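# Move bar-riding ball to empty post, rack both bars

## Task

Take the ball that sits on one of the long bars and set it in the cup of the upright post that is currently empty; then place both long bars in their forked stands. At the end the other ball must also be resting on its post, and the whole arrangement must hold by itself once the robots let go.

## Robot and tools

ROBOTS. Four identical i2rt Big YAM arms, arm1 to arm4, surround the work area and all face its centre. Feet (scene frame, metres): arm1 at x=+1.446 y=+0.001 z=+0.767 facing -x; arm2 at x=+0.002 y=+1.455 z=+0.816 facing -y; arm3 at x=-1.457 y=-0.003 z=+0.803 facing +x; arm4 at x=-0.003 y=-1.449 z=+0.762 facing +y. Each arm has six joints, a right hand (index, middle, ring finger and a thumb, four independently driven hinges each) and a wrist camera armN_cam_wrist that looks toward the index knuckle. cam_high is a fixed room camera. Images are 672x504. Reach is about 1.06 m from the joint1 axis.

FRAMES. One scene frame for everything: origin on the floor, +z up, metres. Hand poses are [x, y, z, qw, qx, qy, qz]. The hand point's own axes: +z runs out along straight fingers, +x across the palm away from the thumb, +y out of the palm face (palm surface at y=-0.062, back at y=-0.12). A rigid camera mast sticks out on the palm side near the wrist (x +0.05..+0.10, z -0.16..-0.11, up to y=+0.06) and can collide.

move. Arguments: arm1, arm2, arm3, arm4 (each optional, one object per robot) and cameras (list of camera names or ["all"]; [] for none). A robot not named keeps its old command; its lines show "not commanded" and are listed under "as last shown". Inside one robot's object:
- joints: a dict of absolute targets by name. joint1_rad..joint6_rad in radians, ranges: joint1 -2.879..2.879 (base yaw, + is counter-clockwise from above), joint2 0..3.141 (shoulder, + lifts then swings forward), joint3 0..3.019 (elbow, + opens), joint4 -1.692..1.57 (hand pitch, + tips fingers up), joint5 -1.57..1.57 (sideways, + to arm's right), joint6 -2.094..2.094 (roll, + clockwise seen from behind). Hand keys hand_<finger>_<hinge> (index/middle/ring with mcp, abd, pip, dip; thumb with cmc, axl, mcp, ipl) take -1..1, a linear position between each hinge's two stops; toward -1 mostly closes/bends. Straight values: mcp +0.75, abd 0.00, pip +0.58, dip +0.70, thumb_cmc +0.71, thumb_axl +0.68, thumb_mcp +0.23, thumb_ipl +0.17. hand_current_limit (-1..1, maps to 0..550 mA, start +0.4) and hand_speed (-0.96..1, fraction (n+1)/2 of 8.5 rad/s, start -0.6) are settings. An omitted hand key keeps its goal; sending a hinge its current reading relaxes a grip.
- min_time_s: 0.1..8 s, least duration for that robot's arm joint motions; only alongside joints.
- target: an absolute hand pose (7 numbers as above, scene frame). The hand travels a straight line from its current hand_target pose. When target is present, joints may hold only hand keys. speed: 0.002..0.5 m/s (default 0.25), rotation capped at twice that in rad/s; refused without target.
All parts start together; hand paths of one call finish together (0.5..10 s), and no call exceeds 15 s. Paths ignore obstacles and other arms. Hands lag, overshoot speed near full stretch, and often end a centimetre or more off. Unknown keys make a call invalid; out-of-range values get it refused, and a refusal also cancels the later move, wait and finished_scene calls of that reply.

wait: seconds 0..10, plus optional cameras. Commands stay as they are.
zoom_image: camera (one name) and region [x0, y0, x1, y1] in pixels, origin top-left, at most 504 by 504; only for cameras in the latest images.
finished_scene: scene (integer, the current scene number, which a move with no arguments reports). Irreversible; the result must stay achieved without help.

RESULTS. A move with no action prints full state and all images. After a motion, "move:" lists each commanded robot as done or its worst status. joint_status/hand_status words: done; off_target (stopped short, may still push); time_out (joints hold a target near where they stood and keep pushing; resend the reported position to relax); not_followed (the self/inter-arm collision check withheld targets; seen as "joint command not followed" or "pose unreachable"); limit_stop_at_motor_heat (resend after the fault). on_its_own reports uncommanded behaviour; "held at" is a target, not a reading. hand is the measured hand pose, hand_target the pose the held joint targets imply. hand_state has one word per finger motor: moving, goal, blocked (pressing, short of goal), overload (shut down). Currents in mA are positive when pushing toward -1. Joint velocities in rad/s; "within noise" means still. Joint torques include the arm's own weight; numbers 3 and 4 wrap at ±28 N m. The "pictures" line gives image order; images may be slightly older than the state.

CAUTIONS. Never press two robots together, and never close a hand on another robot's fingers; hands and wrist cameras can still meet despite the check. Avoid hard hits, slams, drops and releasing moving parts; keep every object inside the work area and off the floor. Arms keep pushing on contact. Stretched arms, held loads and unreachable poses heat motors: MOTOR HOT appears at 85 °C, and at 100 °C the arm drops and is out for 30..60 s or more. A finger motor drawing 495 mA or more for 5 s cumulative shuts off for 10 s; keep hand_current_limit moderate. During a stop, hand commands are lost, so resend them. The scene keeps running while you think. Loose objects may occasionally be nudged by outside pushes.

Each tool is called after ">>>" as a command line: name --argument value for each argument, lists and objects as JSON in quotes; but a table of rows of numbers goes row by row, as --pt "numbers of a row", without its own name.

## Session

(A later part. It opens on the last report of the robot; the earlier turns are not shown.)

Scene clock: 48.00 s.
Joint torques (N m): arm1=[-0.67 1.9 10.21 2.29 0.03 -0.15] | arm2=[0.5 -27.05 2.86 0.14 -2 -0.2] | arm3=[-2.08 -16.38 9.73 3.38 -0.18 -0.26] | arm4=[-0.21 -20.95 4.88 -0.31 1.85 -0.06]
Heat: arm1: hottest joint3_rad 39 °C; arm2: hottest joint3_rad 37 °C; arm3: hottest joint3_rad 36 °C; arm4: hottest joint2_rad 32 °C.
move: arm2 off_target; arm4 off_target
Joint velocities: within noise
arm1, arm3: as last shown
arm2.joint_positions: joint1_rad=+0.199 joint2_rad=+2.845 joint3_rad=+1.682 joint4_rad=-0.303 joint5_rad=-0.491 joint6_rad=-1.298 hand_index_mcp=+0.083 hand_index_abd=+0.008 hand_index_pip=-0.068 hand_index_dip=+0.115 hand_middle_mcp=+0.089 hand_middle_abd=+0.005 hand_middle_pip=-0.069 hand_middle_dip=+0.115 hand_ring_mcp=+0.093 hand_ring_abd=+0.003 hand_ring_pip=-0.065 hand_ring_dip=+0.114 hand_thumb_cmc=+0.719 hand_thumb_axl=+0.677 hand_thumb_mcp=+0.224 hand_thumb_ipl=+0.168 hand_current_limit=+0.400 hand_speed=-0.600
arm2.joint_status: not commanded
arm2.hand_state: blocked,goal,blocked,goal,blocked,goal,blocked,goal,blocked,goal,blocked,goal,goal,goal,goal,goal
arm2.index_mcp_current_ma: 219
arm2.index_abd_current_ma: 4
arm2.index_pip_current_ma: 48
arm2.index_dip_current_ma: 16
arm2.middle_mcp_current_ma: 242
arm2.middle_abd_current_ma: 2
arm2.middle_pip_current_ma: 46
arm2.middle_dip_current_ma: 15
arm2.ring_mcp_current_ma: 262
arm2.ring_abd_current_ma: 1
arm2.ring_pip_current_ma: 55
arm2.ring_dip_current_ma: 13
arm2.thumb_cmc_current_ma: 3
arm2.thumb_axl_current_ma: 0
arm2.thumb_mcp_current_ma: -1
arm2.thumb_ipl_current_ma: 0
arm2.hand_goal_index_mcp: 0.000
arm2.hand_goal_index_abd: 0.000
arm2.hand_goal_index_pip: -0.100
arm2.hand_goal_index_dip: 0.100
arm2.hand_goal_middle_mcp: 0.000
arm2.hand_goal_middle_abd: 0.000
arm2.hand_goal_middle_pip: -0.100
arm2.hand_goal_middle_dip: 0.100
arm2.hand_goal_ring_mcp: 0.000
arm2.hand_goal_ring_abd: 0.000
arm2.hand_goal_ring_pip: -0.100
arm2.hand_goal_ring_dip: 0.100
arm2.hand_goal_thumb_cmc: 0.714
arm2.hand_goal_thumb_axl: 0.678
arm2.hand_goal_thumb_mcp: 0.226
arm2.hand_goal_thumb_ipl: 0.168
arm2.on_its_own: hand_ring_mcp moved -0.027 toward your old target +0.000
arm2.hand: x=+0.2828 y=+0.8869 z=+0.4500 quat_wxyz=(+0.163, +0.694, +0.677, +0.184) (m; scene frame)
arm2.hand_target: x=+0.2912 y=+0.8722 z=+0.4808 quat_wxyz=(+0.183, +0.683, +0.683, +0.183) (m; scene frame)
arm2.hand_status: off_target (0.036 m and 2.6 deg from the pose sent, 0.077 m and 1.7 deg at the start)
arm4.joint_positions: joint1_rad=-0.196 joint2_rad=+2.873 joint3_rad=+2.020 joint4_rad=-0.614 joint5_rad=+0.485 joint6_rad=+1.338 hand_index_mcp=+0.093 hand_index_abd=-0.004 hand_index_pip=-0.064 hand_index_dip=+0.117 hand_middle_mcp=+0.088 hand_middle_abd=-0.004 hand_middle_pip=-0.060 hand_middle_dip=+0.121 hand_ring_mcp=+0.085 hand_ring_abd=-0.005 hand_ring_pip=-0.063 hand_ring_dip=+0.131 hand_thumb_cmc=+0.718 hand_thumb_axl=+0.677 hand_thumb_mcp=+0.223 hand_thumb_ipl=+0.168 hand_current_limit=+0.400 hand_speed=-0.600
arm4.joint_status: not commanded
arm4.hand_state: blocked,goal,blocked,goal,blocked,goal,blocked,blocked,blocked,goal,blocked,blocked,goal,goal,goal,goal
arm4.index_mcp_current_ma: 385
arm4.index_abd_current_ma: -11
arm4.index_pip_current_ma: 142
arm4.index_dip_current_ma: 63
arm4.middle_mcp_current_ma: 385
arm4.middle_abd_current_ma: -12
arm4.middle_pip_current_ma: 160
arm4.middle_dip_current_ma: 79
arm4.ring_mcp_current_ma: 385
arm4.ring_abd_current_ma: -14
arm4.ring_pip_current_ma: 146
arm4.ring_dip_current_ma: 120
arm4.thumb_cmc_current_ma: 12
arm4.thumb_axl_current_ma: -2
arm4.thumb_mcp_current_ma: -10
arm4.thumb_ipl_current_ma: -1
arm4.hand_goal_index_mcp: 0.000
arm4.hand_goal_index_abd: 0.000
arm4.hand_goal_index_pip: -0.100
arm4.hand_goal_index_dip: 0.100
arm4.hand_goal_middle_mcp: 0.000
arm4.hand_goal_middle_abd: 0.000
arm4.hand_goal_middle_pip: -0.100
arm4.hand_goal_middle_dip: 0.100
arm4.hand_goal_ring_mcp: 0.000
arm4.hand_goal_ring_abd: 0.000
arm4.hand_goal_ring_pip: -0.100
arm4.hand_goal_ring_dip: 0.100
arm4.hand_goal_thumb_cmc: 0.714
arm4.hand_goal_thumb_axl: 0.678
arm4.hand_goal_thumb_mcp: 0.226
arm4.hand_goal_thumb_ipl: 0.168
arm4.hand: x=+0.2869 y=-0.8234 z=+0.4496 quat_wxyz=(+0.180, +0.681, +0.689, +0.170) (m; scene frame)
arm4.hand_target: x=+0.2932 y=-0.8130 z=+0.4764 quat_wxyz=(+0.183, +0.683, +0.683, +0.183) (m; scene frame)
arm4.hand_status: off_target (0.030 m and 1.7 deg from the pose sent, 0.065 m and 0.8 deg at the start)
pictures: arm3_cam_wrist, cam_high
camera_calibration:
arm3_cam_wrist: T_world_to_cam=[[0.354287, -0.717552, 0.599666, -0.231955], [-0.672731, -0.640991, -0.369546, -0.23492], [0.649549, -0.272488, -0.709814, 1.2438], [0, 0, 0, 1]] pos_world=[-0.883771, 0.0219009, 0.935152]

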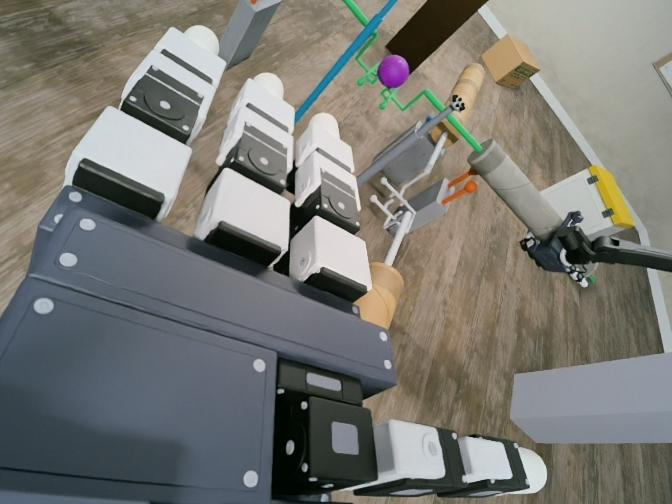

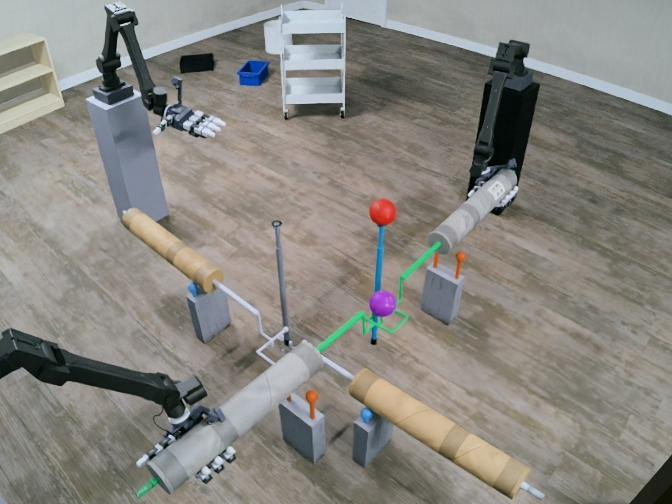

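>>> move --arm2 '{"target": [0.291, 0.820, 0.860, 0.183, 0.683, 0.683, 0.183], "speed": 0.14}' --arm4 '{"target": [0.293, -0.865, 0.835, 0.183, 0.683, 0.683, 0.183], "speed": 0.14}' --cameras '["cam_high", "arm3_cam_wrist"]'

>>> zoom_image --camera "cam_high" --region '[250, 150, 450, 350]'

Scene clock: 61.93 s.
Joint torques (N m): arm1=[-0.56 1.79 10.22 2.32 0.03 -0.15] | arm2=[-0.26 -27.05 11.81 -0.42 -2.03 -0.1] | arm3=[-2.14 -16.44 9.73 3.4 -0.18 -0.26] | arm4=[-0.91 -18.08 7.77 -0.29 1.93 -0.27]
Heat: arm1: hottest joint3_rad 41 °C; arm2: hottest joint2_rad 39 °C; arm3: hottest joint3_rad 36 °C; arm4: hottest joint2_rad 32 °C.
move: arm2 off_target; arm4 off_target
Joint velocities: within noise
arm1, arm3: as last shown
arm2.joint_positions: joint1_rad=+0.189 joint2_rad=+2.174 joint3_rad=+1.546 joint4_rad=-0.916 joint5_rad=-0.493 joint6_rad=-1.335 hand_index_mcp=+0.047 hand_index_abd=+0.006 hand_index_pip=-0.065 hand_index_dip=+0.116 hand_middle_mcp=+0.070 hand_middle_abd=+0.007 hand_middle_pip=-0.068 hand_middle_dip=+0.123 hand_ring_mcp=+0.093 hand_ring_abd=+0.004 hand_ring_pip=-0.060 hand_ring_dip=+0.118 hand_thumb_cmc=+0.727 hand_thumb_axl=+0.677 hand_thumb_mcp=+0.224 hand_thumb_ipl=+0.168 hand_current_limit=+0.400 hand_speed=-0.600
arm2.joint_status: not commanded
arm2.hand_state: blocked,goal,blocked,goal,blocked,goal,blocked,blocked,blocked,goal,blocked,goal,goal,goal,goal,goal
arm2.index_mcp_current_ma: 92
arm2.index_abd_current_ma: 3
arm2.index_pip_current_ma: 54
arm2.index_dip_current_ma: 17
arm2.middle_mcp_current_ma: 170
arm2.middle_abd_current_ma: 4
arm2.middle_pip_current_ma: 48
arm2.middle_dip_current_ma: 30
arm2.ring_mcp_current_ma: 262
arm2.ring_abd_current_ma: 2
arm2.ring_pip_current_ma: 65
arm2.ring_dip_current_ma: 19
arm2.thumb_cmc_current_ma: 13
arm2.thumb_axl_current_ma: 0
arm2.thumb_mcp_current_ma: -1
arm2.thumb_ipl_current_ma: 0
arm2.hand_goal_index_mcp: 0.000
arm2.hand_goal_index_abd: 0.000
arm2.hand_goal_index_pip: -0.100
arm2.hand_goal_index_dip: 0.100
arm2.hand_goal_middle_mcp: 0.000
arm2.hand_goal_middle_abd: 0.000
arm2.hand_goal_middle_pip: -0.100
arm2.hand_goal_middle_dip: 0.100
arm2.hand_goal_ring_mcp: 0.000
arm2.hand_goal_ring_abd: 0.000
arm2.hand_goal_ring_pip: -0.100
arm2.hand_goal_ring_dip: 0.100
arm2.hand_goal_thumb_cmc: 0.714
arm2.hand_goal_thumb_axl: 0.678
arm2.hand_goal_thumb_mcp: 0.226
arm2.hand_goal_thumb_ipl: 0.168
arm2.on_its_own: hand_index_mcp moved -0.036 toward your old target +0.000
arm2.hand: x=+0.2859 y=+0.8533 z=+0.8000 quat_wxyz=(+0.136, +0.692, +0.680, +0.201) (m; scene frame)
arm2.hand_target: x=+0.2899 y=+0.8238 z=+0.8605 quat_wxyz=(+0.183, +0.683, +0.683, +0.183) (m; scene frame)
arm2.hand_status: off_target (0.069 m and 5.9 deg from the pose sent, 0.415 m and 2.6 deg at the start)
arm4.joint_positions: joint1_rad=-0.209 joint2_rad=+2.118 joint3_rad=+1.608 joint4_rad=-0.966 joint5_rad=+0.482 joint6_rad=+1.336 hand_index_mcp=+0.094 hand_index_abd=-0.004 hand_index_pip=-0.054 hand_index_dip=+0.118 hand_middle_mcp=+0.088 hand_middle_abd=-0.005 hand_middle_pip=-0.054 hand_middle_dip=+0.121 hand_ring_mcp=+0.085 hand_ring_abd=-0.006 hand_ring_pip=-0.062 hand_ring_dip=+0.131 hand_thumb_cmc=+0.718 hand_thumb_axl=+0.677 hand_thumb_mcp=+0.223 hand_thumb_ipl=+0.168 hand_current_limit=+0.400 hand_speed=-0.600
arm4.joint_status: not commanded
arm4.hand_state: blocked,goal,blocked,goal,blocked,goal,blocked,blocked,blocked,goal,blocked,blocked,goal,goal,goal,goal
arm4.index_mcp_current_ma: 385
arm4.index_abd_current_ma: -11
arm4.index_pip_current_ma: 187
arm4.index_dip_current_ma: 65
arm4.middle_mcp_current_ma: 385
arm4.middle_abd_current_ma: -15
arm4.middle_pip_current_ma: 187
arm4.middle_dip_current_ma: 79
arm4.ring_mcp_current_ma: 385
arm4.ring_abd_current_ma: -17
arm4.ring_pip_current_ma: 152
arm4.ring_dip_current_ma: 122
arm4.thumb_cmc_current_ma: 12
arm4.thumb_axl_current_ma: -2
arm4.thumb_mcp_current_ma: -10
arm4.thumb_ipl_current_ma: -1
arm4.hand_goal_index_mcp: 0.000
arm4.hand_goal_index_abd: 0.000
arm4.hand_goal_index_pip: -0.100
arm4.hand_goal_index_dip: 0.100
arm4.hand_goal_middle_mcp: 0.000
arm4.hand_goal_middle_abd: 0.000
arm4.hand_goal_middle_pip: -0.100
arm4.hand_goal_middle_dip: 0.100
arm4.hand_goal_ring_mcp: 0.000
arm4.hand_goal_ring_abd: 0.000
arm4.hand_goal_ring_pip: -0.100
arm4.hand_goal_ring_dip: 0.100
arm4.hand_goal_thumb_cmc: 0.714
arm4.hand_goal_thumb_axl: 0.678
arm4.hand_goal_thumb_mcp: 0.226
arm4.hand_goal_thumb_ipl: 0.168
arm4.hand: x=+0.2827 y=-0.8696 z=+0.8039 quat_wxyz=(+0.182, +0.684, +0.687, +0.165) (m; scene frame)
arm4.hand_target: x=+0.2928 y=-0.8657 z=+0.8348 quat_wxyz=(+0.183, +0.683, +0.683, +0.183) (m; scene frame)
arm4.hand_status: off_target (0.033 m and 2.1 deg from the pose sent, 0.388 m and 1.7 deg at the start)
pictures: arm3_cam_wrist, cam_high
camera_calibration:
arm3_cam_wrist: T_world_to_cam=[[0.354287, -0.717552, 0.599666, -0.231955], [-0.672731, -0.640991, -0.369546, -0.23492], [0.649549, -0.272488, -0.709814, 1.2438], [0, 0, 0, 1]] pos_world=[-0.883771, 0.0219009, 0.935152]

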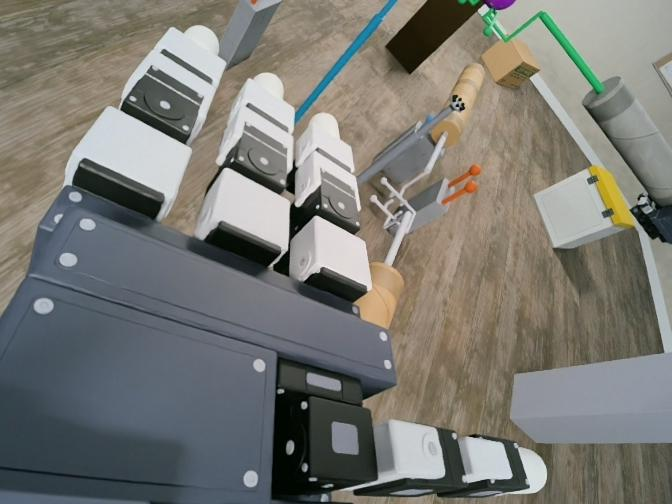

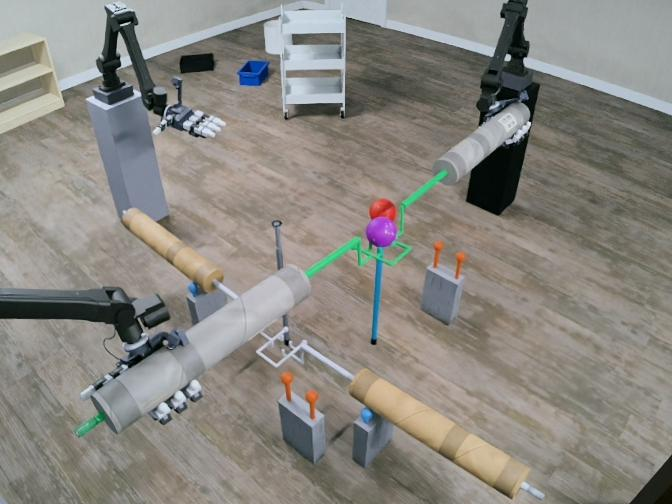

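Scaled by 2.520.

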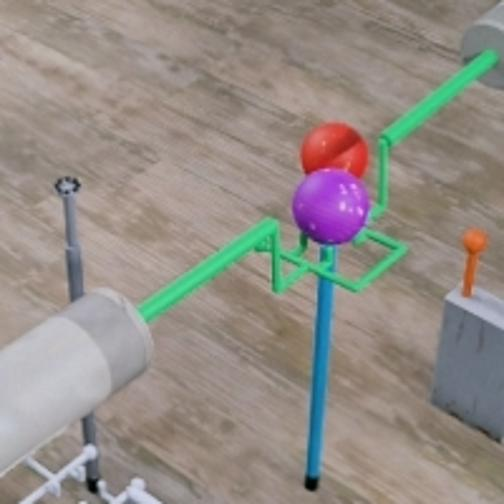

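>>> move --arm2 '{"target": [-0.075, 0.765, 0.850, 0.183, 0.683, 0.683, 0.183], "speed": 0.13}' --arm4 '{"target": [-0.073, -0.920, 0.830, 0.183, 0.683, 0.683, 0.183], "speed": 0.13}' --cameras '["cam_high", "arm3_cam_wrist"]'

>>> zoom_image --camera "cam_high" --region '[200, 150, 350, 300]'

>>> zoom_image --camera "arm3_cam_wrist" --region '[410, 0, 610, 150]'

Scene clock: 72.47 s.
Joint torques (N m): arm1=[-0.67 2.02 10.21 2.32 0.03 -0.16] | arm2=[0.32 -27.69 13.37 -1.48 -2.11 -0.02] | arm3=[-2.08 -16.38 9.73 3.38 -0.18 -0.27] | arm4=[-0.56 -15.74 9.57 -1.68 1.44 -0.2]
Heat: arm1: hottest joint3_rad 41 °C; arm2: hottest joint2_rad 38 °C; arm3: hottest joint3_rad 36 °C; arm4: hottest joint2_rad 33 °C.
move: arm2 off_target; arm4 off_target
Joint velocities: within noise
arm1, arm3: as last shown
arm2.joint_positions: joint1_rad=-0.372 joint2_rad=+2.442 joint3_rad=+2.050 joint4_rad=-1.444 joint5_rad=-0.475 joint6_rad=-1.974 hand_index_mcp=+0.052 hand_index_abd=+0.001 hand_index_pip=-0.065 hand_index_dip=+0.116 hand_middle_mcp=+0.070 hand_middle_abd=+0.000 hand_middle_pip=-0.067 hand_middle_dip=+0.123 hand_ring_mcp=+0.087 hand_ring_abd=-0.003 hand_ring_pip=-0.060 hand_ring_dip=+0.118 hand_thumb_cmc=+0.727 hand_thumb_axl=+0.677 hand_thumb_mcp=+0.224 hand_thumb_ipl=+0.168 hand_current_limit=+0.400 hand_speed=-0.600
arm2.joint_status: not commanded
arm2.hand_state: blocked,goal,blocked,goal,blocked,goal,blocked,blocked,blocked,goal,blocked,goal,goal,goal,goal,goal
arm2.index_mcp_current_ma: 109
arm2.index_abd_current_ma: 0
arm2.index_pip_current_ma: 54
arm2.index_dip_current_ma: 17
arm2.middle_mcp_current_ma: 170
arm2.middle_abd_current_ma: 0
arm2.middle_pip_current_ma: 49
arm2.middle_dip_current_ma: 30
arm2.ring_mcp_current_ma: 235
arm2.ring_abd_current_ma: -1
arm2.ring_pip_current_ma: 65
arm2.ring_dip_current_ma: 19
arm2.thumb_cmc_current_ma: 12
arm2.thumb_axl_current_ma: 0
arm2.thumb_mcp_current_ma: -1
arm2.thumb_ipl_current_ma: 0
arm2.hand_goal_index_mcp: 0.000
arm2.hand_goal_index_abd: 0.000
arm2.hand_goal_index_pip: -0.100
arm2.hand_goal_index_dip: 0.100
arm2.hand_goal_middle_mcp: 0.000
arm2.hand_goal_middle_abd: 0.000
arm2.hand_goal_middle_pip: -0.100
arm2.hand_goal_middle_dip: 0.100
arm2.hand_goal_ring_mcp: 0.000
arm2.hand_goal_ring_abd: 0.000
arm2.hand_goal_ring_pip: -0.100
arm2.hand_goal_ring_dip: 0.100
arm2.hand_goal_thumb_cmc: 0.714
arm2.hand_goal_thumb_axl: 0.678
arm2.hand_goal_thumb_mcp: 0.226
arm2.hand_goal_thumb_ipl: 0.168
arm2.hand: x=-0.0712 y=+0.7937 z=+0.8086 quat_wxyz=(+0.158, +0.686, +0.678, +0.212) (m; scene frame)
arm2.hand_target: x=-0.0741 y=+0.7687 z=+0.8509 quat_wxyz=(+0.184, +0.683, +0.683, +0.183) (m; scene frame)
arm2.hand_status: off_target (0.051 m and 4.5 deg from the pose sent, 0.375 m and 5.9 deg at the start)
arm4.joint_positions: joint1_rad=+0.406 joint2_rad=+2.102 joint3_rad=+1.567 joint4_rad=-1.282 joint5_rad=+0.465 joint6_rad=+2.032 hand_index_mcp=+0.098 hand_index_abd=-0.003 hand_index_pip=-0.050 hand_index_dip=+0.121 hand_middle_mcp=+0.088 hand_middle_abd=-0.004 hand_middle_pip=-0.048 hand_middle_dip=+0.121 hand_ring_mcp=+0.083 hand_ring_abd=-0.004 hand_ring_pip=-0.059 hand_ring_dip=+0.136 hand_thumb_cmc=+0.718 hand_thumb_axl=+0.677 hand_thumb_mcp=+0.223 hand_thumb_ipl=+0.168 hand_current_limit=+0.400 hand_speed=-0.600
arm4.joint_status: not commanded
arm4.hand_state: blocked,goal,blocked,blocked,blocked,goal,blocked,blocked,blocked,goal,blocked,blocked,goal,goal,goal,goal
arm4.index_mcp_current_ma: 385
arm4.index_abd_current_ma: -7
arm4.index_pip_current_ma: 203
arm4.index_dip_current_ma: 80
arm4.middle_mcp_current_ma: 385
arm4.middle_abd_current_ma: -10
arm4.middle_pip_current_ma: 213
arm4.middle_dip_current_ma: 80
arm4.ring_mcp_current_ma: 381
arm4.ring_abd_current_ma: -11
arm4.ring_pip_current_ma: 163
arm4.ring_dip_current_ma: 141
arm4.thumb_cmc_current_ma: 12
arm4.thumb_axl_current_ma: -2
arm4.thumb_mcp_current_ma: -10
arm4.thumb_ipl_current_ma: -1
arm4.hand_goal_index_mcp: 0.000
arm4.hand_goal_index_abd: 0.000
arm4.hand_goal_index_pip: -0.100
arm4.hand_goal_index_dip: 0.100
arm4.hand_goal_middle_mcp: 0.000
arm4.hand_goal_middle_abd: 0.000
arm4.hand_goal_middle_pip: -0.100
arm4.hand_goal_middle_dip: 0.100
arm4.hand_goal_ring_mcp: 0.000
arm4.hand_goal_ring_abd: 0.000
arm4.hand_goal_ring_pip: -0.100
arm4.hand_goal_ring_dip: 0.100
arm4.hand_goal_thumb_cmc: 0.714
arm4.hand_goal_thumb_axl: 0.678
arm4.hand_goal_thumb_mcp: 0.226
arm4.hand_goal_thumb_ipl: 0.168
arm4.hand: x=-0.0722 y=-0.9387 z=+0.8053 quat_wxyz=(+0.196, +0.681, +0.684, +0.172) (m; scene frame)
arm4.hand_target: x=-0.0725 y=-0.9214 z=+0.8302 quat_wxyz=(+0.183, +0.683, +0.683, +0.183) (m; scene frame)
arm4.hand_status: off_target (0.031 m and 2.0 deg from the pose sent, 0.360 m and 2.1 deg at the start)
pictures: arm3_cam_wrist, cam_high
camera_calibration:
arm3_cam_wrist: T_world_to_cam=[[0.354287, -0.717552, 0.599666, -0.231955], [-0.672731, -0.640991, -0.369546, -0.23492], [0.649549, -0.272488, -0.709814, 1.2438], [0, 0, 0, 1]] pos_world=[-0.883771, 0.0219009, 0.935152]

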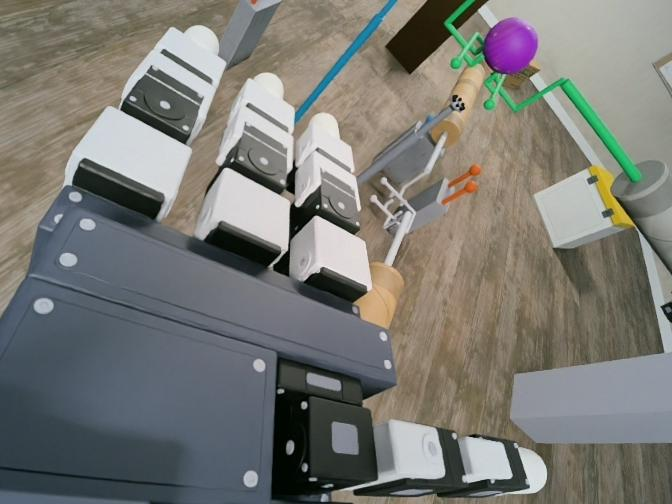

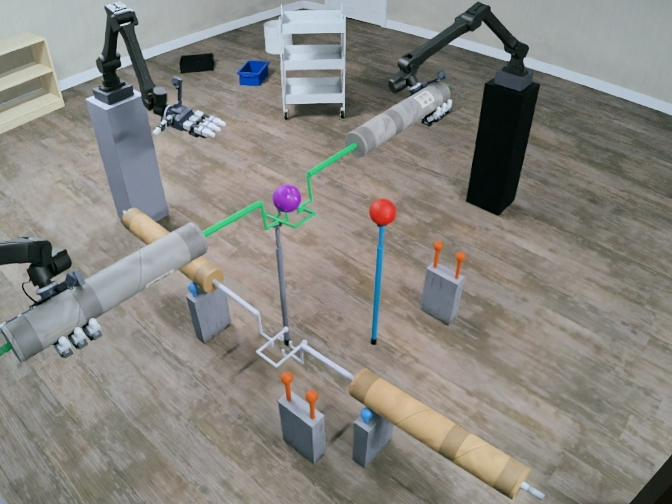

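Scaled by 3.360.

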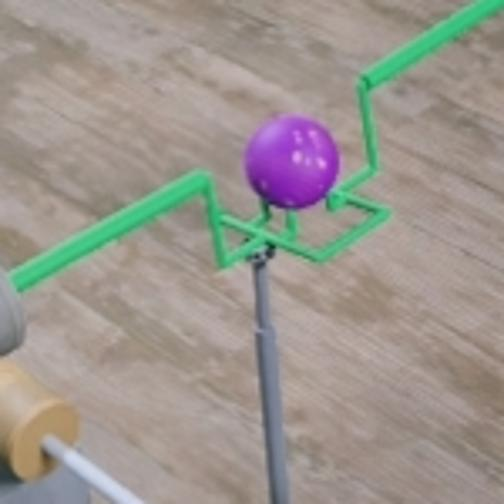

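Scaled by 2.520.

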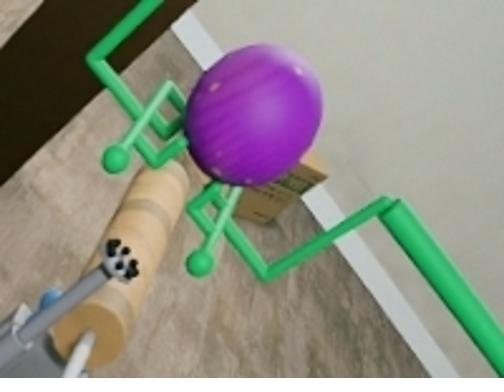

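>>> move --arm2 '{"target": [-0.125, 0.749, 0.807, 0.183, 0.683, 0.683, 0.183], "speed": 0.07}' --arm4 '{"target": [-0.123, -0.937, 0.785, 0.183, 0.683, 0.683, 0.183], "speed": 0.07}' --cameras '["cam_high", "arm3_cam_wrist"]'

>>> zoom_image --camera "cam_high" --region '[200, 150, 350, 300]'

>>> zoom_image --camera "arm3_cam_wrist" --region '[410, 0, 610, 150]'

Scene clock: 89.90 s.
Joint torques (N m): arm1=[-0.62 1.9 10.22 2.26 0.02 -0.15] | arm2=[-0.15 -29.51 13.56 -1.76 -2.17 0.06] | arm3=[-2.08 -16.38 9.73 3.37 -0.18 -0.26] | arm4=[1.38 -15.79 8.43 -1.05 1.3 -0.08]
Heat: arm1: hottest joint3_rad 42 °C; arm2: hottest joint2_rad 42 °C; arm3: hottest joint3_rad 36 °C; arm4: hottest joint3_rad 36 °C.
move: arm2 off_target; arm4 off_target
Joint velocities: within noise
arm1.joint_positions: joint1_rad=+0.139 joint2_rad=+0.621 joint3_rad=+1.359 joint4_rad=-1.186 joint5_rad=+0.081 joint6_rad=+1.083 hand_index_mcp=+0.755 hand_index_abd=+0.000 hand_index_pip=+0.577 hand_index_dip=+0.696 hand_middle_mcp=+0.755 hand_middle_abd=+0.000 hand_middle_pip=+0.577 hand_middle_dip=+0.696 hand_ring_mcp=+0.755 hand_ring_abd=+0.000 hand_ring_pip=+0.577 hand_ring_dip=+0.696 hand_thumb_cmc=+0.715 hand_thumb_axl=+0.677 hand_thumb_mcp=+0.226 hand_thumb_ipl=+0.168 hand_current_limit=+0.400 hand_speed=-0.600
arm1.joint_status: not commanded
arm1.hand_state: goal,goal,goal,goal,goal,goal,goal,goal,goal,goal,goal,goal,goal,goal,goal,goal
arm1.index_mcp_current_ma: 2
arm1.index_abd_current_ma: 0
arm1.index_pip_current_ma: 1
arm1.index_dip_current_ma: 0
arm1.middle_mcp_current_ma: 2
arm1.middle_abd_current_ma: 0
arm1.middle_pip_current_ma: 1
arm1.middle_dip_current_ma: 0
arm1.ring_mcp_current_ma: 1
arm1.ring_abd_current_ma: 0
arm1.ring_pip_current_ma: 1
arm1.ring_dip_current_ma: 0
arm1.thumb_cmc_current_ma: 1
arm1.thumb_axl_current_ma: -1
arm1.thumb_mcp_current_ma: 0
arm1.thumb_ipl_current_ma: 0
arm1.hand_goal_index_mcp: 0.754
arm1.hand_goal_index_abd: 0.000
arm1.hand_goal_index_pip: 0.576
arm1.hand_goal_index_dip: 0.696
arm1.hand_goal_middle_mcp: 0.754
arm1.hand_goal_middle_abd: 0.000
arm1.hand_goal_middle_pip: 0.576
arm1.hand_goal_middle_dip: 0.696
arm1.hand_goal_ring_mcp: 0.754
arm1.hand_goal_ring_abd: 0.000
arm1.hand_goal_ring_pip: 0.576
arm1.hand_goal_ring_dip: 0.696
arm1.hand_goal_thumb_cmc: 0.714
arm1.hand_goal_thumb_axl: 0.678
arm1.hand_goal_thumb_mcp: 0.226
arm1.hand_goal_thumb_ipl: 0.168
arm1.hand: x=+1.1641 y=+0.0535 z=+1.3396 quat_wxyz=(+0.516, +0.258, -0.809, -0.112) (m; scene frame)
arm1.hand_target: x=+1.1678 y=+0.0543 z=+1.3556 quat_wxyz=(+0.531, +0.254, -0.801, -0.114) (m; scene frame)
arm1.hand_status: not commanded
arm2.joint_positions: joint1_rad=-0.427 joint2_rad=+2.625 joint3_rad=+2.274 joint4_rad=-1.517 joint5_rad=-0.462 joint6_rad=-2.044 hand_index_mcp=+0.052 hand_index_abd=-0.001 hand_index_pip=-0.065 hand_index_dip=+0.115 hand_middle_mcp=+0.070 hand_middle_abd=-0.002 hand_middle_pip=-0.067 hand_middle_dip=+0.123 hand_ring_mcp=+0.087 hand_ring_abd=-0.004 hand_ring_pip=-0.060 hand_ring_dip=+0.119 hand_thumb_cmc=+0.728 hand_thumb_axl=+0.677 hand_thumb_mcp=+0.224 hand_thumb_ipl=+0.168 hand_current_limit=+0.400 hand_speed=-0.600
arm2.joint_status: not commanded
arm2.hand_state: blocked,goal,blocked,goal,blocked,goal,blocked,blocked,blocked,goal,blocked,goal,goal,goal,goal,goal
arm2.index_mcp_current_ma: 109
arm2.index_abd_current_ma: 0
arm2.index_pip_current_ma: 54
arm2.index_dip_current_ma: 15
arm2.middle_mcp_current_ma: 170
arm2.middle_abd_current_ma: -1
arm2.middle_pip_current_ma: 49
arm2.middle_dip_current_ma: 29
arm2.ring_mcp_current_ma: 235
arm2.ring_abd_current_ma: -2
arm2.ring_pip_current_ma: 65
arm2.ring_dip_current_ma: 22
arm2.thumb_cmc_current_ma: 14
arm2.thumb_axl_current_ma: 0
arm2.thumb_mcp_current_ma: -1
arm2.thumb_ipl_current_ma: 0
arm2.hand_goal_index_mcp: 0.000
arm2.hand_goal_index_abd: 0.000
arm2.hand_goal_index_pip: -0.100
arm2.hand_goal_index_dip: 0.100
arm2.hand_goal_middle_mcp: 0.000
arm2.hand_goal_middle_abd: 0.000
arm2.hand_goal_middle_pip: -0.100
arm2.hand_goal_middle_dip: 0.100
arm2.hand_goal_ring_mcp: 0.000
arm2.hand_goal_ring_abd: 0.000
arm2.hand_goal_ring_pip: -0.100
arm2.hand_goal_ring_dip: 0.100
arm2.hand_goal_thumb_cmc: 0.714
arm2.hand_goal_thumb_axl: 0.678
arm2.hand_goal_thumb_mcp: 0.226
arm2.hand_goal_thumb_ipl: 0.168
arm2.hand: x=-0.1188 y=+0.7792 z=+0.7610 quat_wxyz=(+0.159, +0.682, +0.681, +0.214) (m; scene frame)
arm2.hand_target: x=-0.1237 y=+0.7531 z=+0.8079 quat_wxyz=(+0.184, +0.683, +0.683, +0.182) (m; scene frame)
arm2.hand_status: off_target (0.055 m and 4.5 deg from the pose sent, 0.070 m and 4.5 deg at the start)
arm3: as last shown
arm4.joint_positions: joint1_rad=+0.474 joint2_rad=+2.169 joint3_rad=+1.573 joint4_rad=-1.255 joint5_rad=+0.439 joint6_rad=+2.086 hand_index_mcp=+0.102 hand_index_abd=+0.005 hand_index_pip=-0.049 hand_index_dip=+0.122 hand_middle_mcp=+0.089 hand_middle_abd=+0.005 hand_middle_pip=-0.045 hand_middle_dip=+0.124 hand_ring_mcp=+0.080 hand_ring_abd=+0.004 hand_ring_pip=-0.056 hand_ring_dip=+0.140 hand_thumb_cmc=+0.718 hand_thumb_axl=+0.677 hand_thumb_mcp=+0.223 hand_thumb_ipl=+0.168 hand_current_limit=+0.400 hand_speed=-0.600
arm4.joint_status: not commanded
arm4.hand_state: blocked,goal,blocked,blocked,blocked,goal,blocked,blocked,blocked,goal,blocked,blocked,goal,goal,goal,goal
arm4.index_mcp_current_ma: 385
arm4.index_abd_current_ma: 13
arm4.index_pip_current_ma: 208
arm4.index_dip_current_ma: 83
arm4.middle_mcp_current_ma: 385
arm4.middle_abd_current_ma: 13
arm4.middle_pip_current_ma: 225
arm4.middle_dip_current_ma: 90
arm4.ring_mcp_current_ma: 369
arm4.ring_abd_current_ma: 10
arm4.ring_pip_current_ma: 178
arm4.ring_dip_current_ma: 161
arm4.thumb_cmc_current_ma: 12
arm4.thumb_axl_current_ma: -2
arm4.thumb_mcp_current_ma: -10
arm4.thumb_ipl_current_ma: -1
arm4.hand_goal_index_mcp: 0.000
arm4.hand_goal_index_abd: 0.000
arm4.hand_goal_index_pip: -0.100
arm4.hand_goal_index_dip: 0.100
arm4.hand_goal_middle_mcp: 0.000
arm4.hand_goal_middle_abd: 0.000
arm4.hand_goal_middle_pip: -0.100
arm4.hand_goal_middle_dip: 0.100
arm4.hand_goal_ring_mcp: 0.000
arm4.hand_goal_ring_abd: 0.000
arm4.hand_goal_ring_pip: -0.100
arm4.hand_goal_ring_dip: 0.100
arm4.hand_goal_thumb_cmc: 0.714
arm4.hand_goal_thumb_axl: 0.678
arm4.hand_goal_thumb_mcp: 0.226
arm4.hand_goal_thumb_ipl: 0.168
arm4.hand: x=-0.1099 y=-0.9516 z=+0.7679 quat_wxyz=(+0.198, +0.675, +0.691, +0.166) (m; scene frame)
arm4.hand_target: x=-0.1224 y=-0.9377 z=+0.7853 quat_wxyz=(+0.178, +0.675, +0.693, +0.179) (m; scene frame)
arm4.hand_status: off_target (0.026 m and 2.9 deg from the pose sent, 0.055 m and 2.0 deg at the start; a joint's target at an end of its range on 29 of 50 steps)
pictures: arm3_cam_wrist, cam_high
camera_calibration:
arm3_cam_wrist: T_world_to_cam=[[0.354287, -0.717552, 0.599666, -0.231955], [-0.672731, -0.640991, -0.369546, -0.23492], [0.649549, -0.272488, -0.709814, 1.2438], [0, 0, 0, 1]] pos_world=[-0.883771, 0.0219009, 0.935152]

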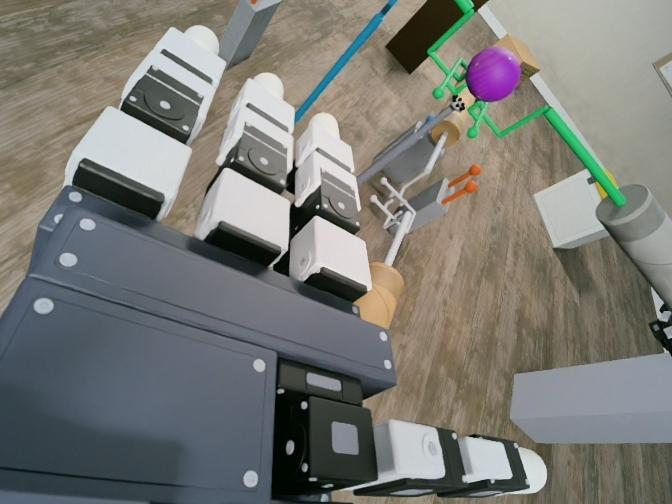

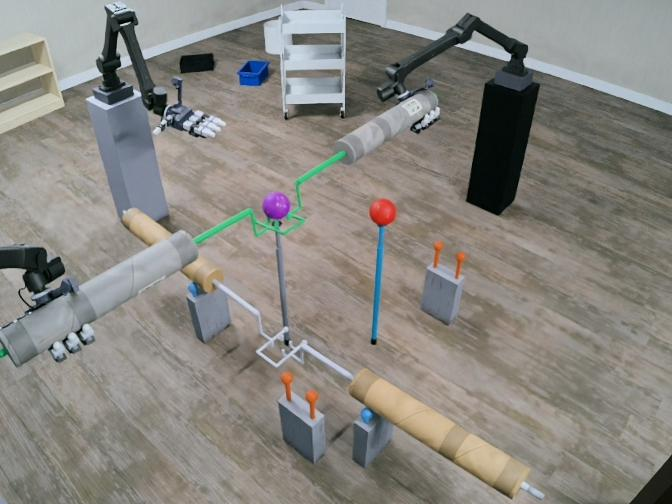

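Scaled by 3.360.

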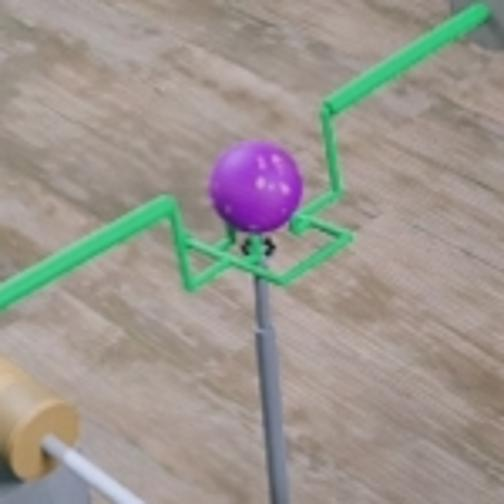

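Scaled by 2.520.

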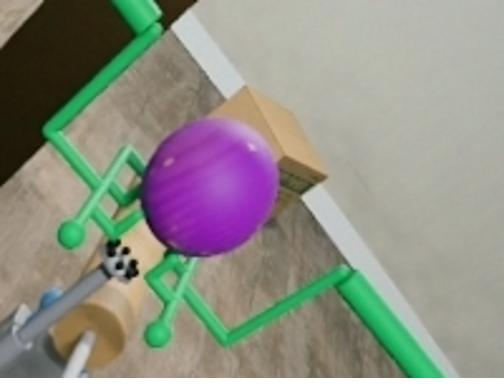

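>>> move --arm2 '{"target": [-0.127, 0.744, 0.772, 0.183, 0.683, 0.683, 0.183], "speed": 0.05}' --arm4 '{"target": [-0.127, -0.942, 0.748, 0.183, 0.683, 0.683, 0.183], "speed": 0.05}' --cameras '["cam_high", "arm3_cam_wrist"]'

>>> zoom_image --camera "cam_high" --region '[200, 150, 350, 300]'

>>> zoom_image --camera "arm3_cam_wrist" --region '[410, 20, 610, 170]'

Scene clock: 98.83 s.
Joint torques (N m): arm1=[-0.85 2.26 10.19 2.33 0.02 -0.15] | arm2=[0.56 -29.27 13.42 -0.72 -2.17 0.06] | arm3=[-2.08 -16.38 9.73 3.38 -0.18 -0.26] | arm4=[1.96 -16.26 6.42 -0.61 1.51 -0.08]
Heat: arm1: hottest joint3_rad 42 °C; arm2: hottest joint2_rad 44 °C; arm3: hottest joint3_rad 37 °C; arm4: hottest joint3_rad 36 °C.
move: arm2 off_target; arm4 off_target
Joint velocities: within noise
arm1: as last shown
arm2.joint_positions: joint1_rad=-0.427 joint2_rad=+2.686 joint3_rad=+2.312 joint4_rad=-1.515 joint5_rad=-0.462 joint6_rad=-2.046 hand_index_mcp=+0.049 hand_index_abd=-0.002 hand_index_pip=-0.067 hand_index_dip=+0.115 hand_middle_mcp=+0.070 hand_middle_abd=-0.003 hand_middle_pip=-0.067 hand_middle_dip=+0.122 hand_ring_mcp=+0.087 hand_ring_abd=-0.004 hand_ring_pip=-0.060 hand_ring_dip=+0.119 hand_thumb_cmc=+0.728 hand_thumb_axl=+0.677 hand_thumb_mcp=+0.224 hand_thumb_ipl=+0.168 hand_current_limit=+0.400 hand_speed=-0.600
arm2.joint_status: not commanded
arm2.hand_state: blocked,goal,blocked,goal,blocked,goal,blocked,blocked,blocked,goal,blocked,goal,goal,goal,goal,goal
arm2.index_mcp_current_ma: 100
arm2.index_abd_current_ma: -1
arm2.index_pip_current_ma: 50
arm2.index_dip_current_ma: 15
arm2.middle_mcp_current_ma: 168
arm2.middle_abd_current_ma: -1
arm2.middle_pip_current_ma: 49
arm2.middle_dip_current_ma: 28
arm2.ring_mcp_current_ma: 235
arm2.ring_abd_current_ma: -2
arm2.ring_pip_current_ma: 65
arm2.ring_dip_current_ma: 22
arm2.thumb_cmc_current_ma: 14
arm2.thumb_axl_current_ma: 0
arm2.thumb_mcp_current_ma: -1
arm2.thumb_ipl_current_ma: 0
arm2.hand_goal_index_mcp: 0.000
arm2.hand_goal_index_abd: 0.000
arm2.hand_goal_index_pip: -0.100
arm2.hand_goal_index_dip: 0.100
arm2.hand_goal_middle_mcp: 0.000
arm2.hand_goal_middle_abd: 0.000
arm2.hand_goal_middle_pip: -0.100
arm2.hand_goal_middle_dip: 0.100
arm2.hand_goal_ring_mcp: 0.000
arm2.hand_goal_ring_abd: 0.000
arm2.hand_goal_ring_pip: -0.100
arm2.hand_goal_ring_dip: 0.100
arm2.hand_goal_thumb_cmc: 0.714
arm2.hand_goal_thumb_axl: 0.678
arm2.hand_goal_thumb_mcp: 0.226
arm2.hand_goal_thumb_ipl: 0.168
arm2.hand: x=-0.1190 y=+0.7793 z=+0.7322 quat_wxyz=(+0.156, +0.682, +0.679, +0.223) (m; scene frame)
arm2.hand_target: x=-0.1257 y=+0.7486 z=+0.7738 quat_wxyz=(+0.184, +0.683, +0.683, +0.183) (m; scene frame)
arm2.hand_status: off_target (0.054 m and 5.6 deg from the pose sent, 0.038 m and 4.5 deg at the start)
arm3.joint_positions: joint1_rad=-0.095 joint2_rad=+2.173 joint3_rad=+1.005 joint4_rad=+0.925 joint5_rad=-0.438 joint6_rad=-0.060 hand_index_mcp=+0.763 hand_index_abd=+0.001 hand_index_pip=+0.577 hand_index_dip=+0.696 hand_middle_mcp=+0.761 hand_middle_abd=+0.002 hand_middle_pip=+0.577 hand_middle_dip=+0.696 hand_ring_mcp=+0.761 hand_ring_abd=+0.001 hand_ring_pip=+0.577 hand_ring_dip=+0.696 hand_thumb_cmc=+0.722 hand_thumb_axl=+0.677 hand_thumb_mcp=+0.226 hand_thumb_ipl=+0.168 hand_current_limit=+0.400 hand_speed=-0.600
arm3.joint_status: not commanded
arm3.hand_state: goal,goal,goal,goal,goal,goal,goal,goal,goal,goal,goal,goal,goal,goal,goal,goal
arm3.index_mcp_current_ma: 32
arm3.index_abd_current_ma: 3
arm3.index_pip_current_ma: 2
arm3.index_dip_current_ma: 0
arm3.middle_mcp_current_ma: 26
arm3.middle_abd_current_ma: 4
arm3.middle_pip_current_ma: 2
arm3.middle_dip_current_ma: 0
arm3.ring_mcp_current_ma: 24
arm3.ring_abd_current_ma: 4
arm3.ring_pip_current_ma: 2
arm3.ring_dip_current_ma: 0
arm3.thumb_cmc_current_ma: 26
arm3.thumb_axl_current_ma: -2
arm3.thumb_mcp_current_ma: -1
arm3.thumb_ipl_current_ma: -1
arm3.hand_goal_index_mcp: 0.754
arm3.hand_goal_index_abd: 0.000
arm3.hand_goal_index_pip: 0.576
arm3.hand_goal_index_dip: 0.696
arm3.hand_goal_middle_mcp: 0.754
arm3.hand_goal_middle_abd: 0.000
arm3.hand_goal_middle_pip: 0.576
arm3.hand_goal_middle_dip: 0.696
arm3.hand_goal_ring_mcp: 0.754
arm3.hand_goal_ring_abd: 0.000
arm3.hand_goal_ring_pip: 0.576
arm3.hand_goal_ring_dip: 0.696
arm3.hand_goal_thumb_cmc: 0.714
arm3.hand_goal_thumb_axl: 0.678
arm3.hand_goal_thumb_mcp: 0.226
arm3.hand_goal_thumb_ipl: 0.168
arm3.hand: x=-0.7609 y=+0.0057 z=+0.8898 quat_wxyz=(+0.345, +0.448, +0.636, +0.526) (m; scene frame)
arm3.hand_target: x=-0.7508 y=+0.0000 z=+0.8999 quat_wxyz=(+0.364, +0.434, +0.631, +0.530) (m; scene frame)
arm3.hand_status: not commanded
arm4.joint_positions: joint1_rad=+0.478 joint2_rad=+2.221 joint3_rad=+1.573 joint4_rad=-1.193 joint5_rad=+0.429 joint6_rad=+2.086 hand_index_mcp=+0.102 hand_index_abd=+0.007 hand_index_pip=-0.049 hand_index_dip=+0.122 hand_middle_mcp=+0.089 hand_middle_abd=+0.007 hand_middle_pip=-0.045 hand_middle_dip=+0.125 hand_ring_mcp=+0.080 hand_ring_abd=+0.006 hand_ring_pip=-0.055 hand_ring_dip=+0.140 hand_thumb_cmc=+0.718 hand_thumb_axl=+0.677 hand_thumb_mcp=+0.223 hand_thumb_ipl=+0.168 hand_current_limit=+0.400 hand_speed=-0.600
arm4.joint_status: not commanded
arm4.hand_state: blocked,goal,blocked,blocked,blocked,goal,blocked,blocked,blocked,goal,blocked,blocked,goal,goal,goal,goal
arm4.index_mcp_current_ma: 385
arm4.index_abd_current_ma: 21
arm4.index_pip_current_ma: 208
arm4.index_dip_current_ma: 83
arm4.middle_mcp_current_ma: 385
arm4.middle_abd_current_ma: 21
arm4.middle_pip_current_ma: 225
arm4.middle_dip_current_ma: 95
arm4.ring_mcp_current_ma: 369
arm4.ring_abd_current_ma: 16
arm4.ring_pip_current_ma: 183
arm4.ring_dip_current_ma: 162
arm4.thumb_cmc_current_ma: 12
arm4.thumb_axl_current_ma: -2
arm4.thumb_mcp_current_ma: -10
arm4.thumb_ipl_current_ma: -1
arm4.hand_goal_index_mcp: 0.000
arm4.hand_goal_index_abd: 0.000
arm4.hand_goal_index_pip: -0.100
arm4.hand_goal_index_dip: 0.100
arm4.hand_goal_middle_mcp: 0.000
arm4.hand_goal_middle_abd: 0.000
arm4.hand_goal_middle_pip: -0.100
arm4.hand_goal_middle_dip: 0.100
arm4.hand_goal_ring_mcp: 0.000
arm4.hand_goal_ring_abd: 0.000
arm4.hand_goal_ring_pip: -0.100
arm4.hand_goal_ring_dip: 0.100
arm4.hand_goal_thumb_cmc: 0.714
arm4.hand_goal_thumb_axl: 0.678
arm4.hand_goal_thumb_mcp: 0.226
arm4.hand_goal_thumb_ipl: 0.168
arm4.hand: x=-0.1145 y=-0.9496 z=+0.7352 quat_wxyz=(+0.192, +0.676, +0.692, +0.163) (m; scene frame)
arm4.hand_target: x=-0.1265 y=-0.9421 z=+0.7481 quat_wxyz=(+0.177, +0.672, +0.697, +0.177) (m; scene frame)
arm4.hand_status: off_target (0.019 m and 2.8 deg from the pose sent, 0.028 m and 2.9 deg at the start; a joint's target at an end of its range on 38 of 38 steps)
pictures: arm3_cam_wrist, cam_high
camera_calibration:
arm3_cam_wrist: T_world_to_cam=[[0.354287, -0.717552, 0.599666, -0.231955], [-0.672731, -0.640991, -0.369546, -0.23492], [0.649549, -0.272488, -0.709814, 1.2438], [0, 0, 0, 1]] pos_world=[-0.883771, 0.0219009, 0.935152]

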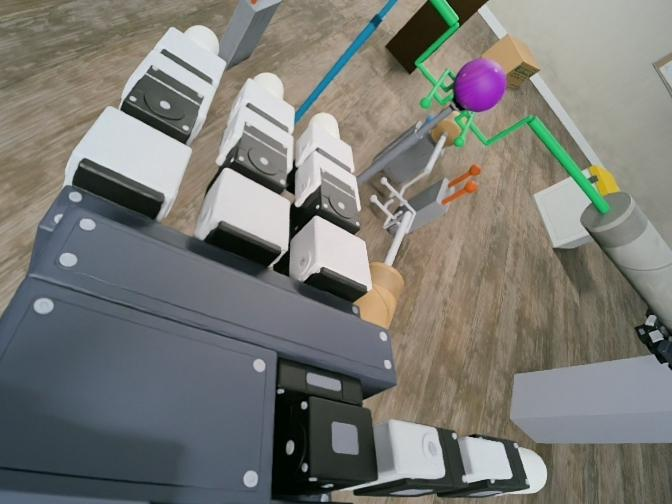

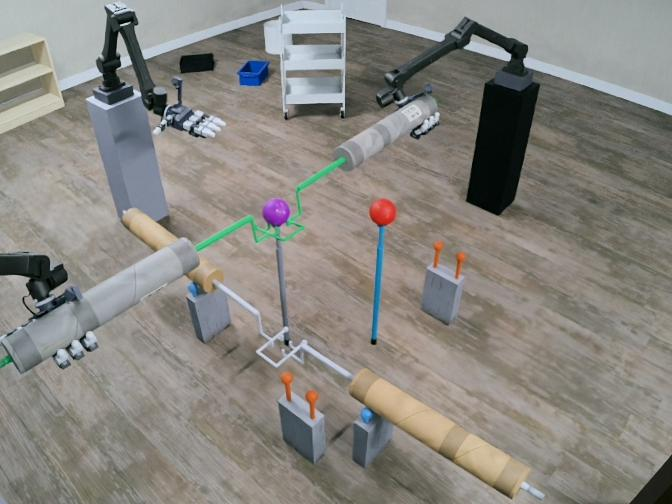

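Scaled by 3.360.

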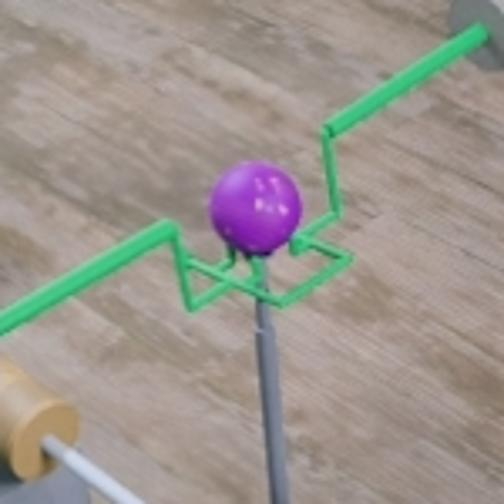

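Scaled by 2.520.

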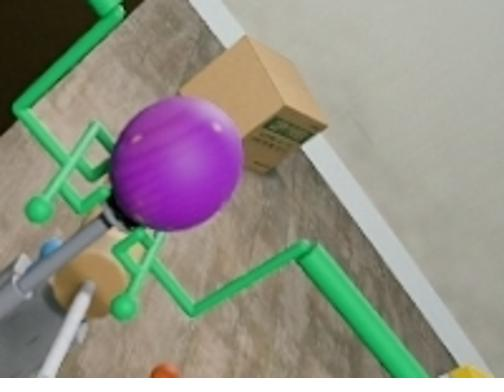

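>>> move --arm2 '{"target": [-0.126, 0.741, 0.747, 0.183, 0.683, 0.683, 0.183], "speed": 0.04}' --arm4 '{"target": [-0.126, -0.945, 0.722, 0.183, 0.683, 0.683, 0.183], "speed": 0.04}' --cameras '["cam_high", "arm3_cam_wrist"]'

>>> zoom_image --camera "cam_high" --region '[200, 150, 350, 300]'

>>> zoom_image --camera "arm3_cam_wrist" --region '[410, 20, 610, 170]'

Scene clock: 107.27 s.
Joint torques (N m): arm1=[-0.62 2.08 10.18 2.32 0.04 -0.14] | arm2=[1.03 -28.75 13.09 -0.61 -2.13 0.08] | arm3=[-2.08 -16.38 9.73 3.4 -0.18 -0.26] | arm4=[2.02 -16.21 5.98 -0.53 1.53 -0.08]
Heat: arm1: hottest joint3_rad 42 °C; arm2: hottest joint2_rad 45 °C; arm3: hottest joint3_rad 37 °C; arm4: hottest joint3_rad 36 °C.
move: arm2 off_target; arm4 off_target
Joint velocities: within noise
arm1, arm3: as last shown
arm2.joint_positions: joint1_rad=-0.427 joint2_rad=+2.729 joint3_rad=+2.343 joint4_rad=-1.495 joint5_rad=-0.464 joint6_rad=-2.044 hand_index_mcp=+0.049 hand_index_abd=-0.002 hand_index_pip=-0.067 hand_index_dip=+0.114 hand_middle_mcp=+0.069 hand_middle_abd=-0.003 hand_middle_pip=-0.067 hand_middle_dip=+0.122 hand_ring_mcp=+0.087 hand_ring_abd=-0.006 hand_ring_pip=-0.060 hand_ring_dip=+0.119 hand_thumb_cmc=+0.731 hand_thumb_axl=+0.678 hand_thumb_mcp=+0.224 hand_thumb_ipl=+0.168 hand_current_limit=+0.400 hand_speed=-0.600
arm2.joint_status: not commanded
arm2.hand_state: blocked,goal,blocked,goal,blocked,goal,blocked,blocked,blocked,goal,blocked,goal,goal,goal,goal,goal
arm2.index_mcp_current_ma: 100
arm2.index_abd_current_ma: -1
arm2.index_pip_current_ma: 49
arm2.index_dip_current_ma: 14
arm2.middle_mcp_current_ma: 166
arm2.middle_abd_current_ma: -1
arm2.middle_pip_current_ma: 49
arm2.middle_dip_current_ma: 26
arm2.ring_mcp_current_ma: 235
arm2.ring_abd_current_ma: -3
arm2.ring_pip_current_ma: 65
arm2.ring_dip_current_ma: 22
arm2.thumb_cmc_current_ma: 19
arm2.thumb_axl_current_ma: 0
arm2.thumb_mcp_current_ma: -1
arm2.thumb_ipl_current_ma: 0
arm2.hand_goal_index_mcp: 0.000
arm2.hand_goal_index_abd: 0.000
arm2.hand_goal_index_pip: -0.100
arm2.hand_goal_index_dip: 0.100
arm2.hand_goal_middle_mcp: 0.000
arm2.hand_goal_middle_abd: 0.000
arm2.hand_goal_middle_pip: -0.100
arm2.hand_goal_middle_dip: 0.100
arm2.hand_goal_ring_mcp: 0.000
arm2.hand_goal_ring_abd: 0.000
arm2.hand_goal_ring_pip: -0.100
arm2.hand_goal_ring_dip: 0.100
arm2.hand_goal_thumb_cmc: 0.714
arm2.hand_goal_thumb_axl: 0.678
arm2.hand_goal_thumb_mcp: 0.226
arm2.hand_goal_thumb_ipl: 0.168
arm2.hand: x=-0.1205 y=+0.7756 z=+0.7113 quat_wxyz=(+0.158, +0.682, +0.679, +0.220) (m; scene frame)
arm2.hand_target: x=-0.1248 y=+0.7450 z=+0.7491 quat_wxyz=(+0.184, +0.683, +0.683, +0.183) (m; scene frame)
arm2.hand_status: off_target (0.050 m and 5.2 deg from the pose sent, 0.042 m and 5.6 deg at the start)
arm4.joint_positions: joint1_rad=+0.479 joint2_rad=+2.254 joint3_rad=+1.558 joint4_rad=-1.141 joint5_rad=+0.429 joint6_rad=+2.086 hand_index_mcp=+0.102 hand_index_abd=+0.007 hand_index_pip=-0.049 hand_index_dip=+0.123 hand_middle_mcp=+0.089 hand_middle_abd=+0.007 hand_middle_pip=-0.045 hand_middle_dip=+0.125 hand_ring_mcp=+0.080 hand_ring_abd=+0.006 hand_ring_pip=-0.055 hand_ring_dip=+0.140 hand_thumb_cmc=+0.718 hand_thumb_axl=+0.677 hand_thumb_mcp=+0.223 hand_thumb_ipl=+0.168 hand_current_limit=+0.400 hand_speed=-0.600
arm4.joint_status: not commanded
arm4.hand_state: blocked,goal,blocked,blocked,blocked,goal,blocked,blocked,blocked,goal,blocked,blocked,goal,goal,goal,goal
arm4.index_mcp_current_ma: 385
arm4.index_abd_current_ma: 21
arm4.index_pip_current_ma: 208
arm4.index_dip_current_ma: 85
arm4.middle_mcp_current_ma: 385
arm4.middle_abd_current_ma: 21
arm4.middle_pip_current_ma: 225
arm4.middle_dip_current_ma: 95
arm4.ring_mcp_current_ma: 369
arm4.ring_abd_current_ma: 16
arm4.ring_pip_current_ma: 183
arm4.ring_dip_current_ma: 162
arm4.thumb_cmc_current_ma: 12
arm4.thumb_axl_current_ma: -2
arm4.thumb_mcp_current_ma: -10
arm4.thumb_ipl_current_ma: -1
arm4.hand_goal_index_mcp: 0.000
arm4.hand_goal_index_abd: 0.000
arm4.hand_goal_index_pip: -0.100
arm4.hand_goal_index_dip: 0.100
arm4.hand_goal_middle_mcp: 0.000
arm4.hand_goal_middle_abd: 0.000
arm4.hand_goal_middle_pip: -0.100
arm4.hand_goal_middle_dip: 0.100
arm4.hand_goal_ring_mcp: 0.000
arm4.hand_goal_ring_abd: 0.000
arm4.hand_goal_ring_pip: -0.100
arm4.hand_goal_ring_dip: 0.100
arm4.hand_goal_thumb_cmc: 0.714
arm4.hand_goal_thumb_axl: 0.678
arm4.hand_goal_thumb_mcp: 0.226
arm4.hand_goal_thumb_ipl: 0.168
arm4.hand: x=-0.1139 y=-0.9521 z=+0.7108 quat_wxyz=(+0.190, +0.676, +0.693, +0.164) (m; scene frame)
arm4.hand_target: x=-0.1256 y=-0.9452 z=+0.7221 quat_wxyz=(+0.177, +0.672, +0.697, +0.177) (m; scene frame)
arm4.hand_status: off_target (0.018 m and 2.7 deg from the pose sent, 0.018 m and 2.8 deg at the start; a joint's target at an end of its range on 36 of 36 steps)
pictures: arm3_cam_wrist, cam_high
camera_calibration:
arm3_cam_wrist: T_world_to_cam=[[0.354287, -0.717552, 0.599666, -0.231955], [-0.672731, -0.640991, -0.369546, -0.23492], [0.649549, -0.272488, -0.709814, 1.2438], [0, 0, 0, 1]] pos_world=[-0.883771, 0.0219009, 0.935152]

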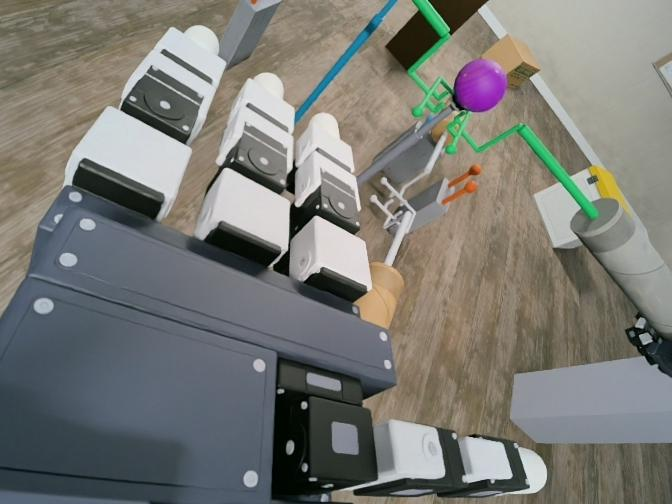

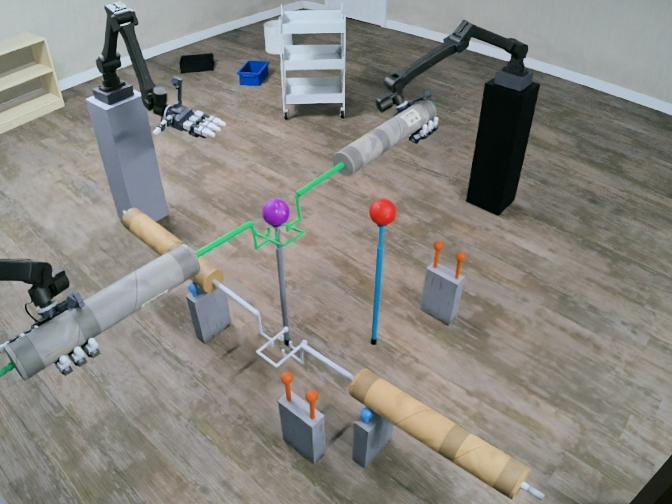

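Scaled by 3.360.

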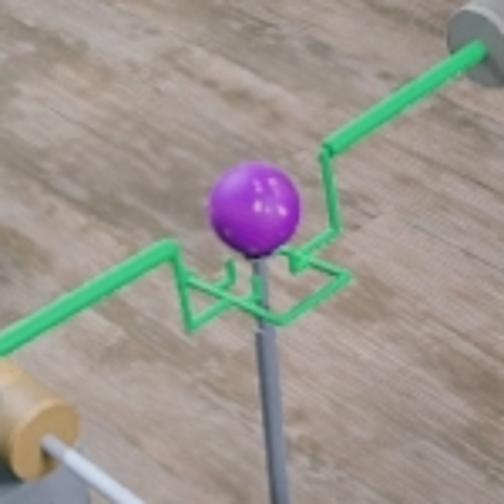

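Scaled by 2.520.

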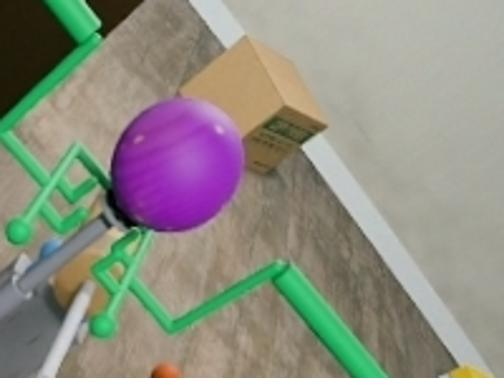

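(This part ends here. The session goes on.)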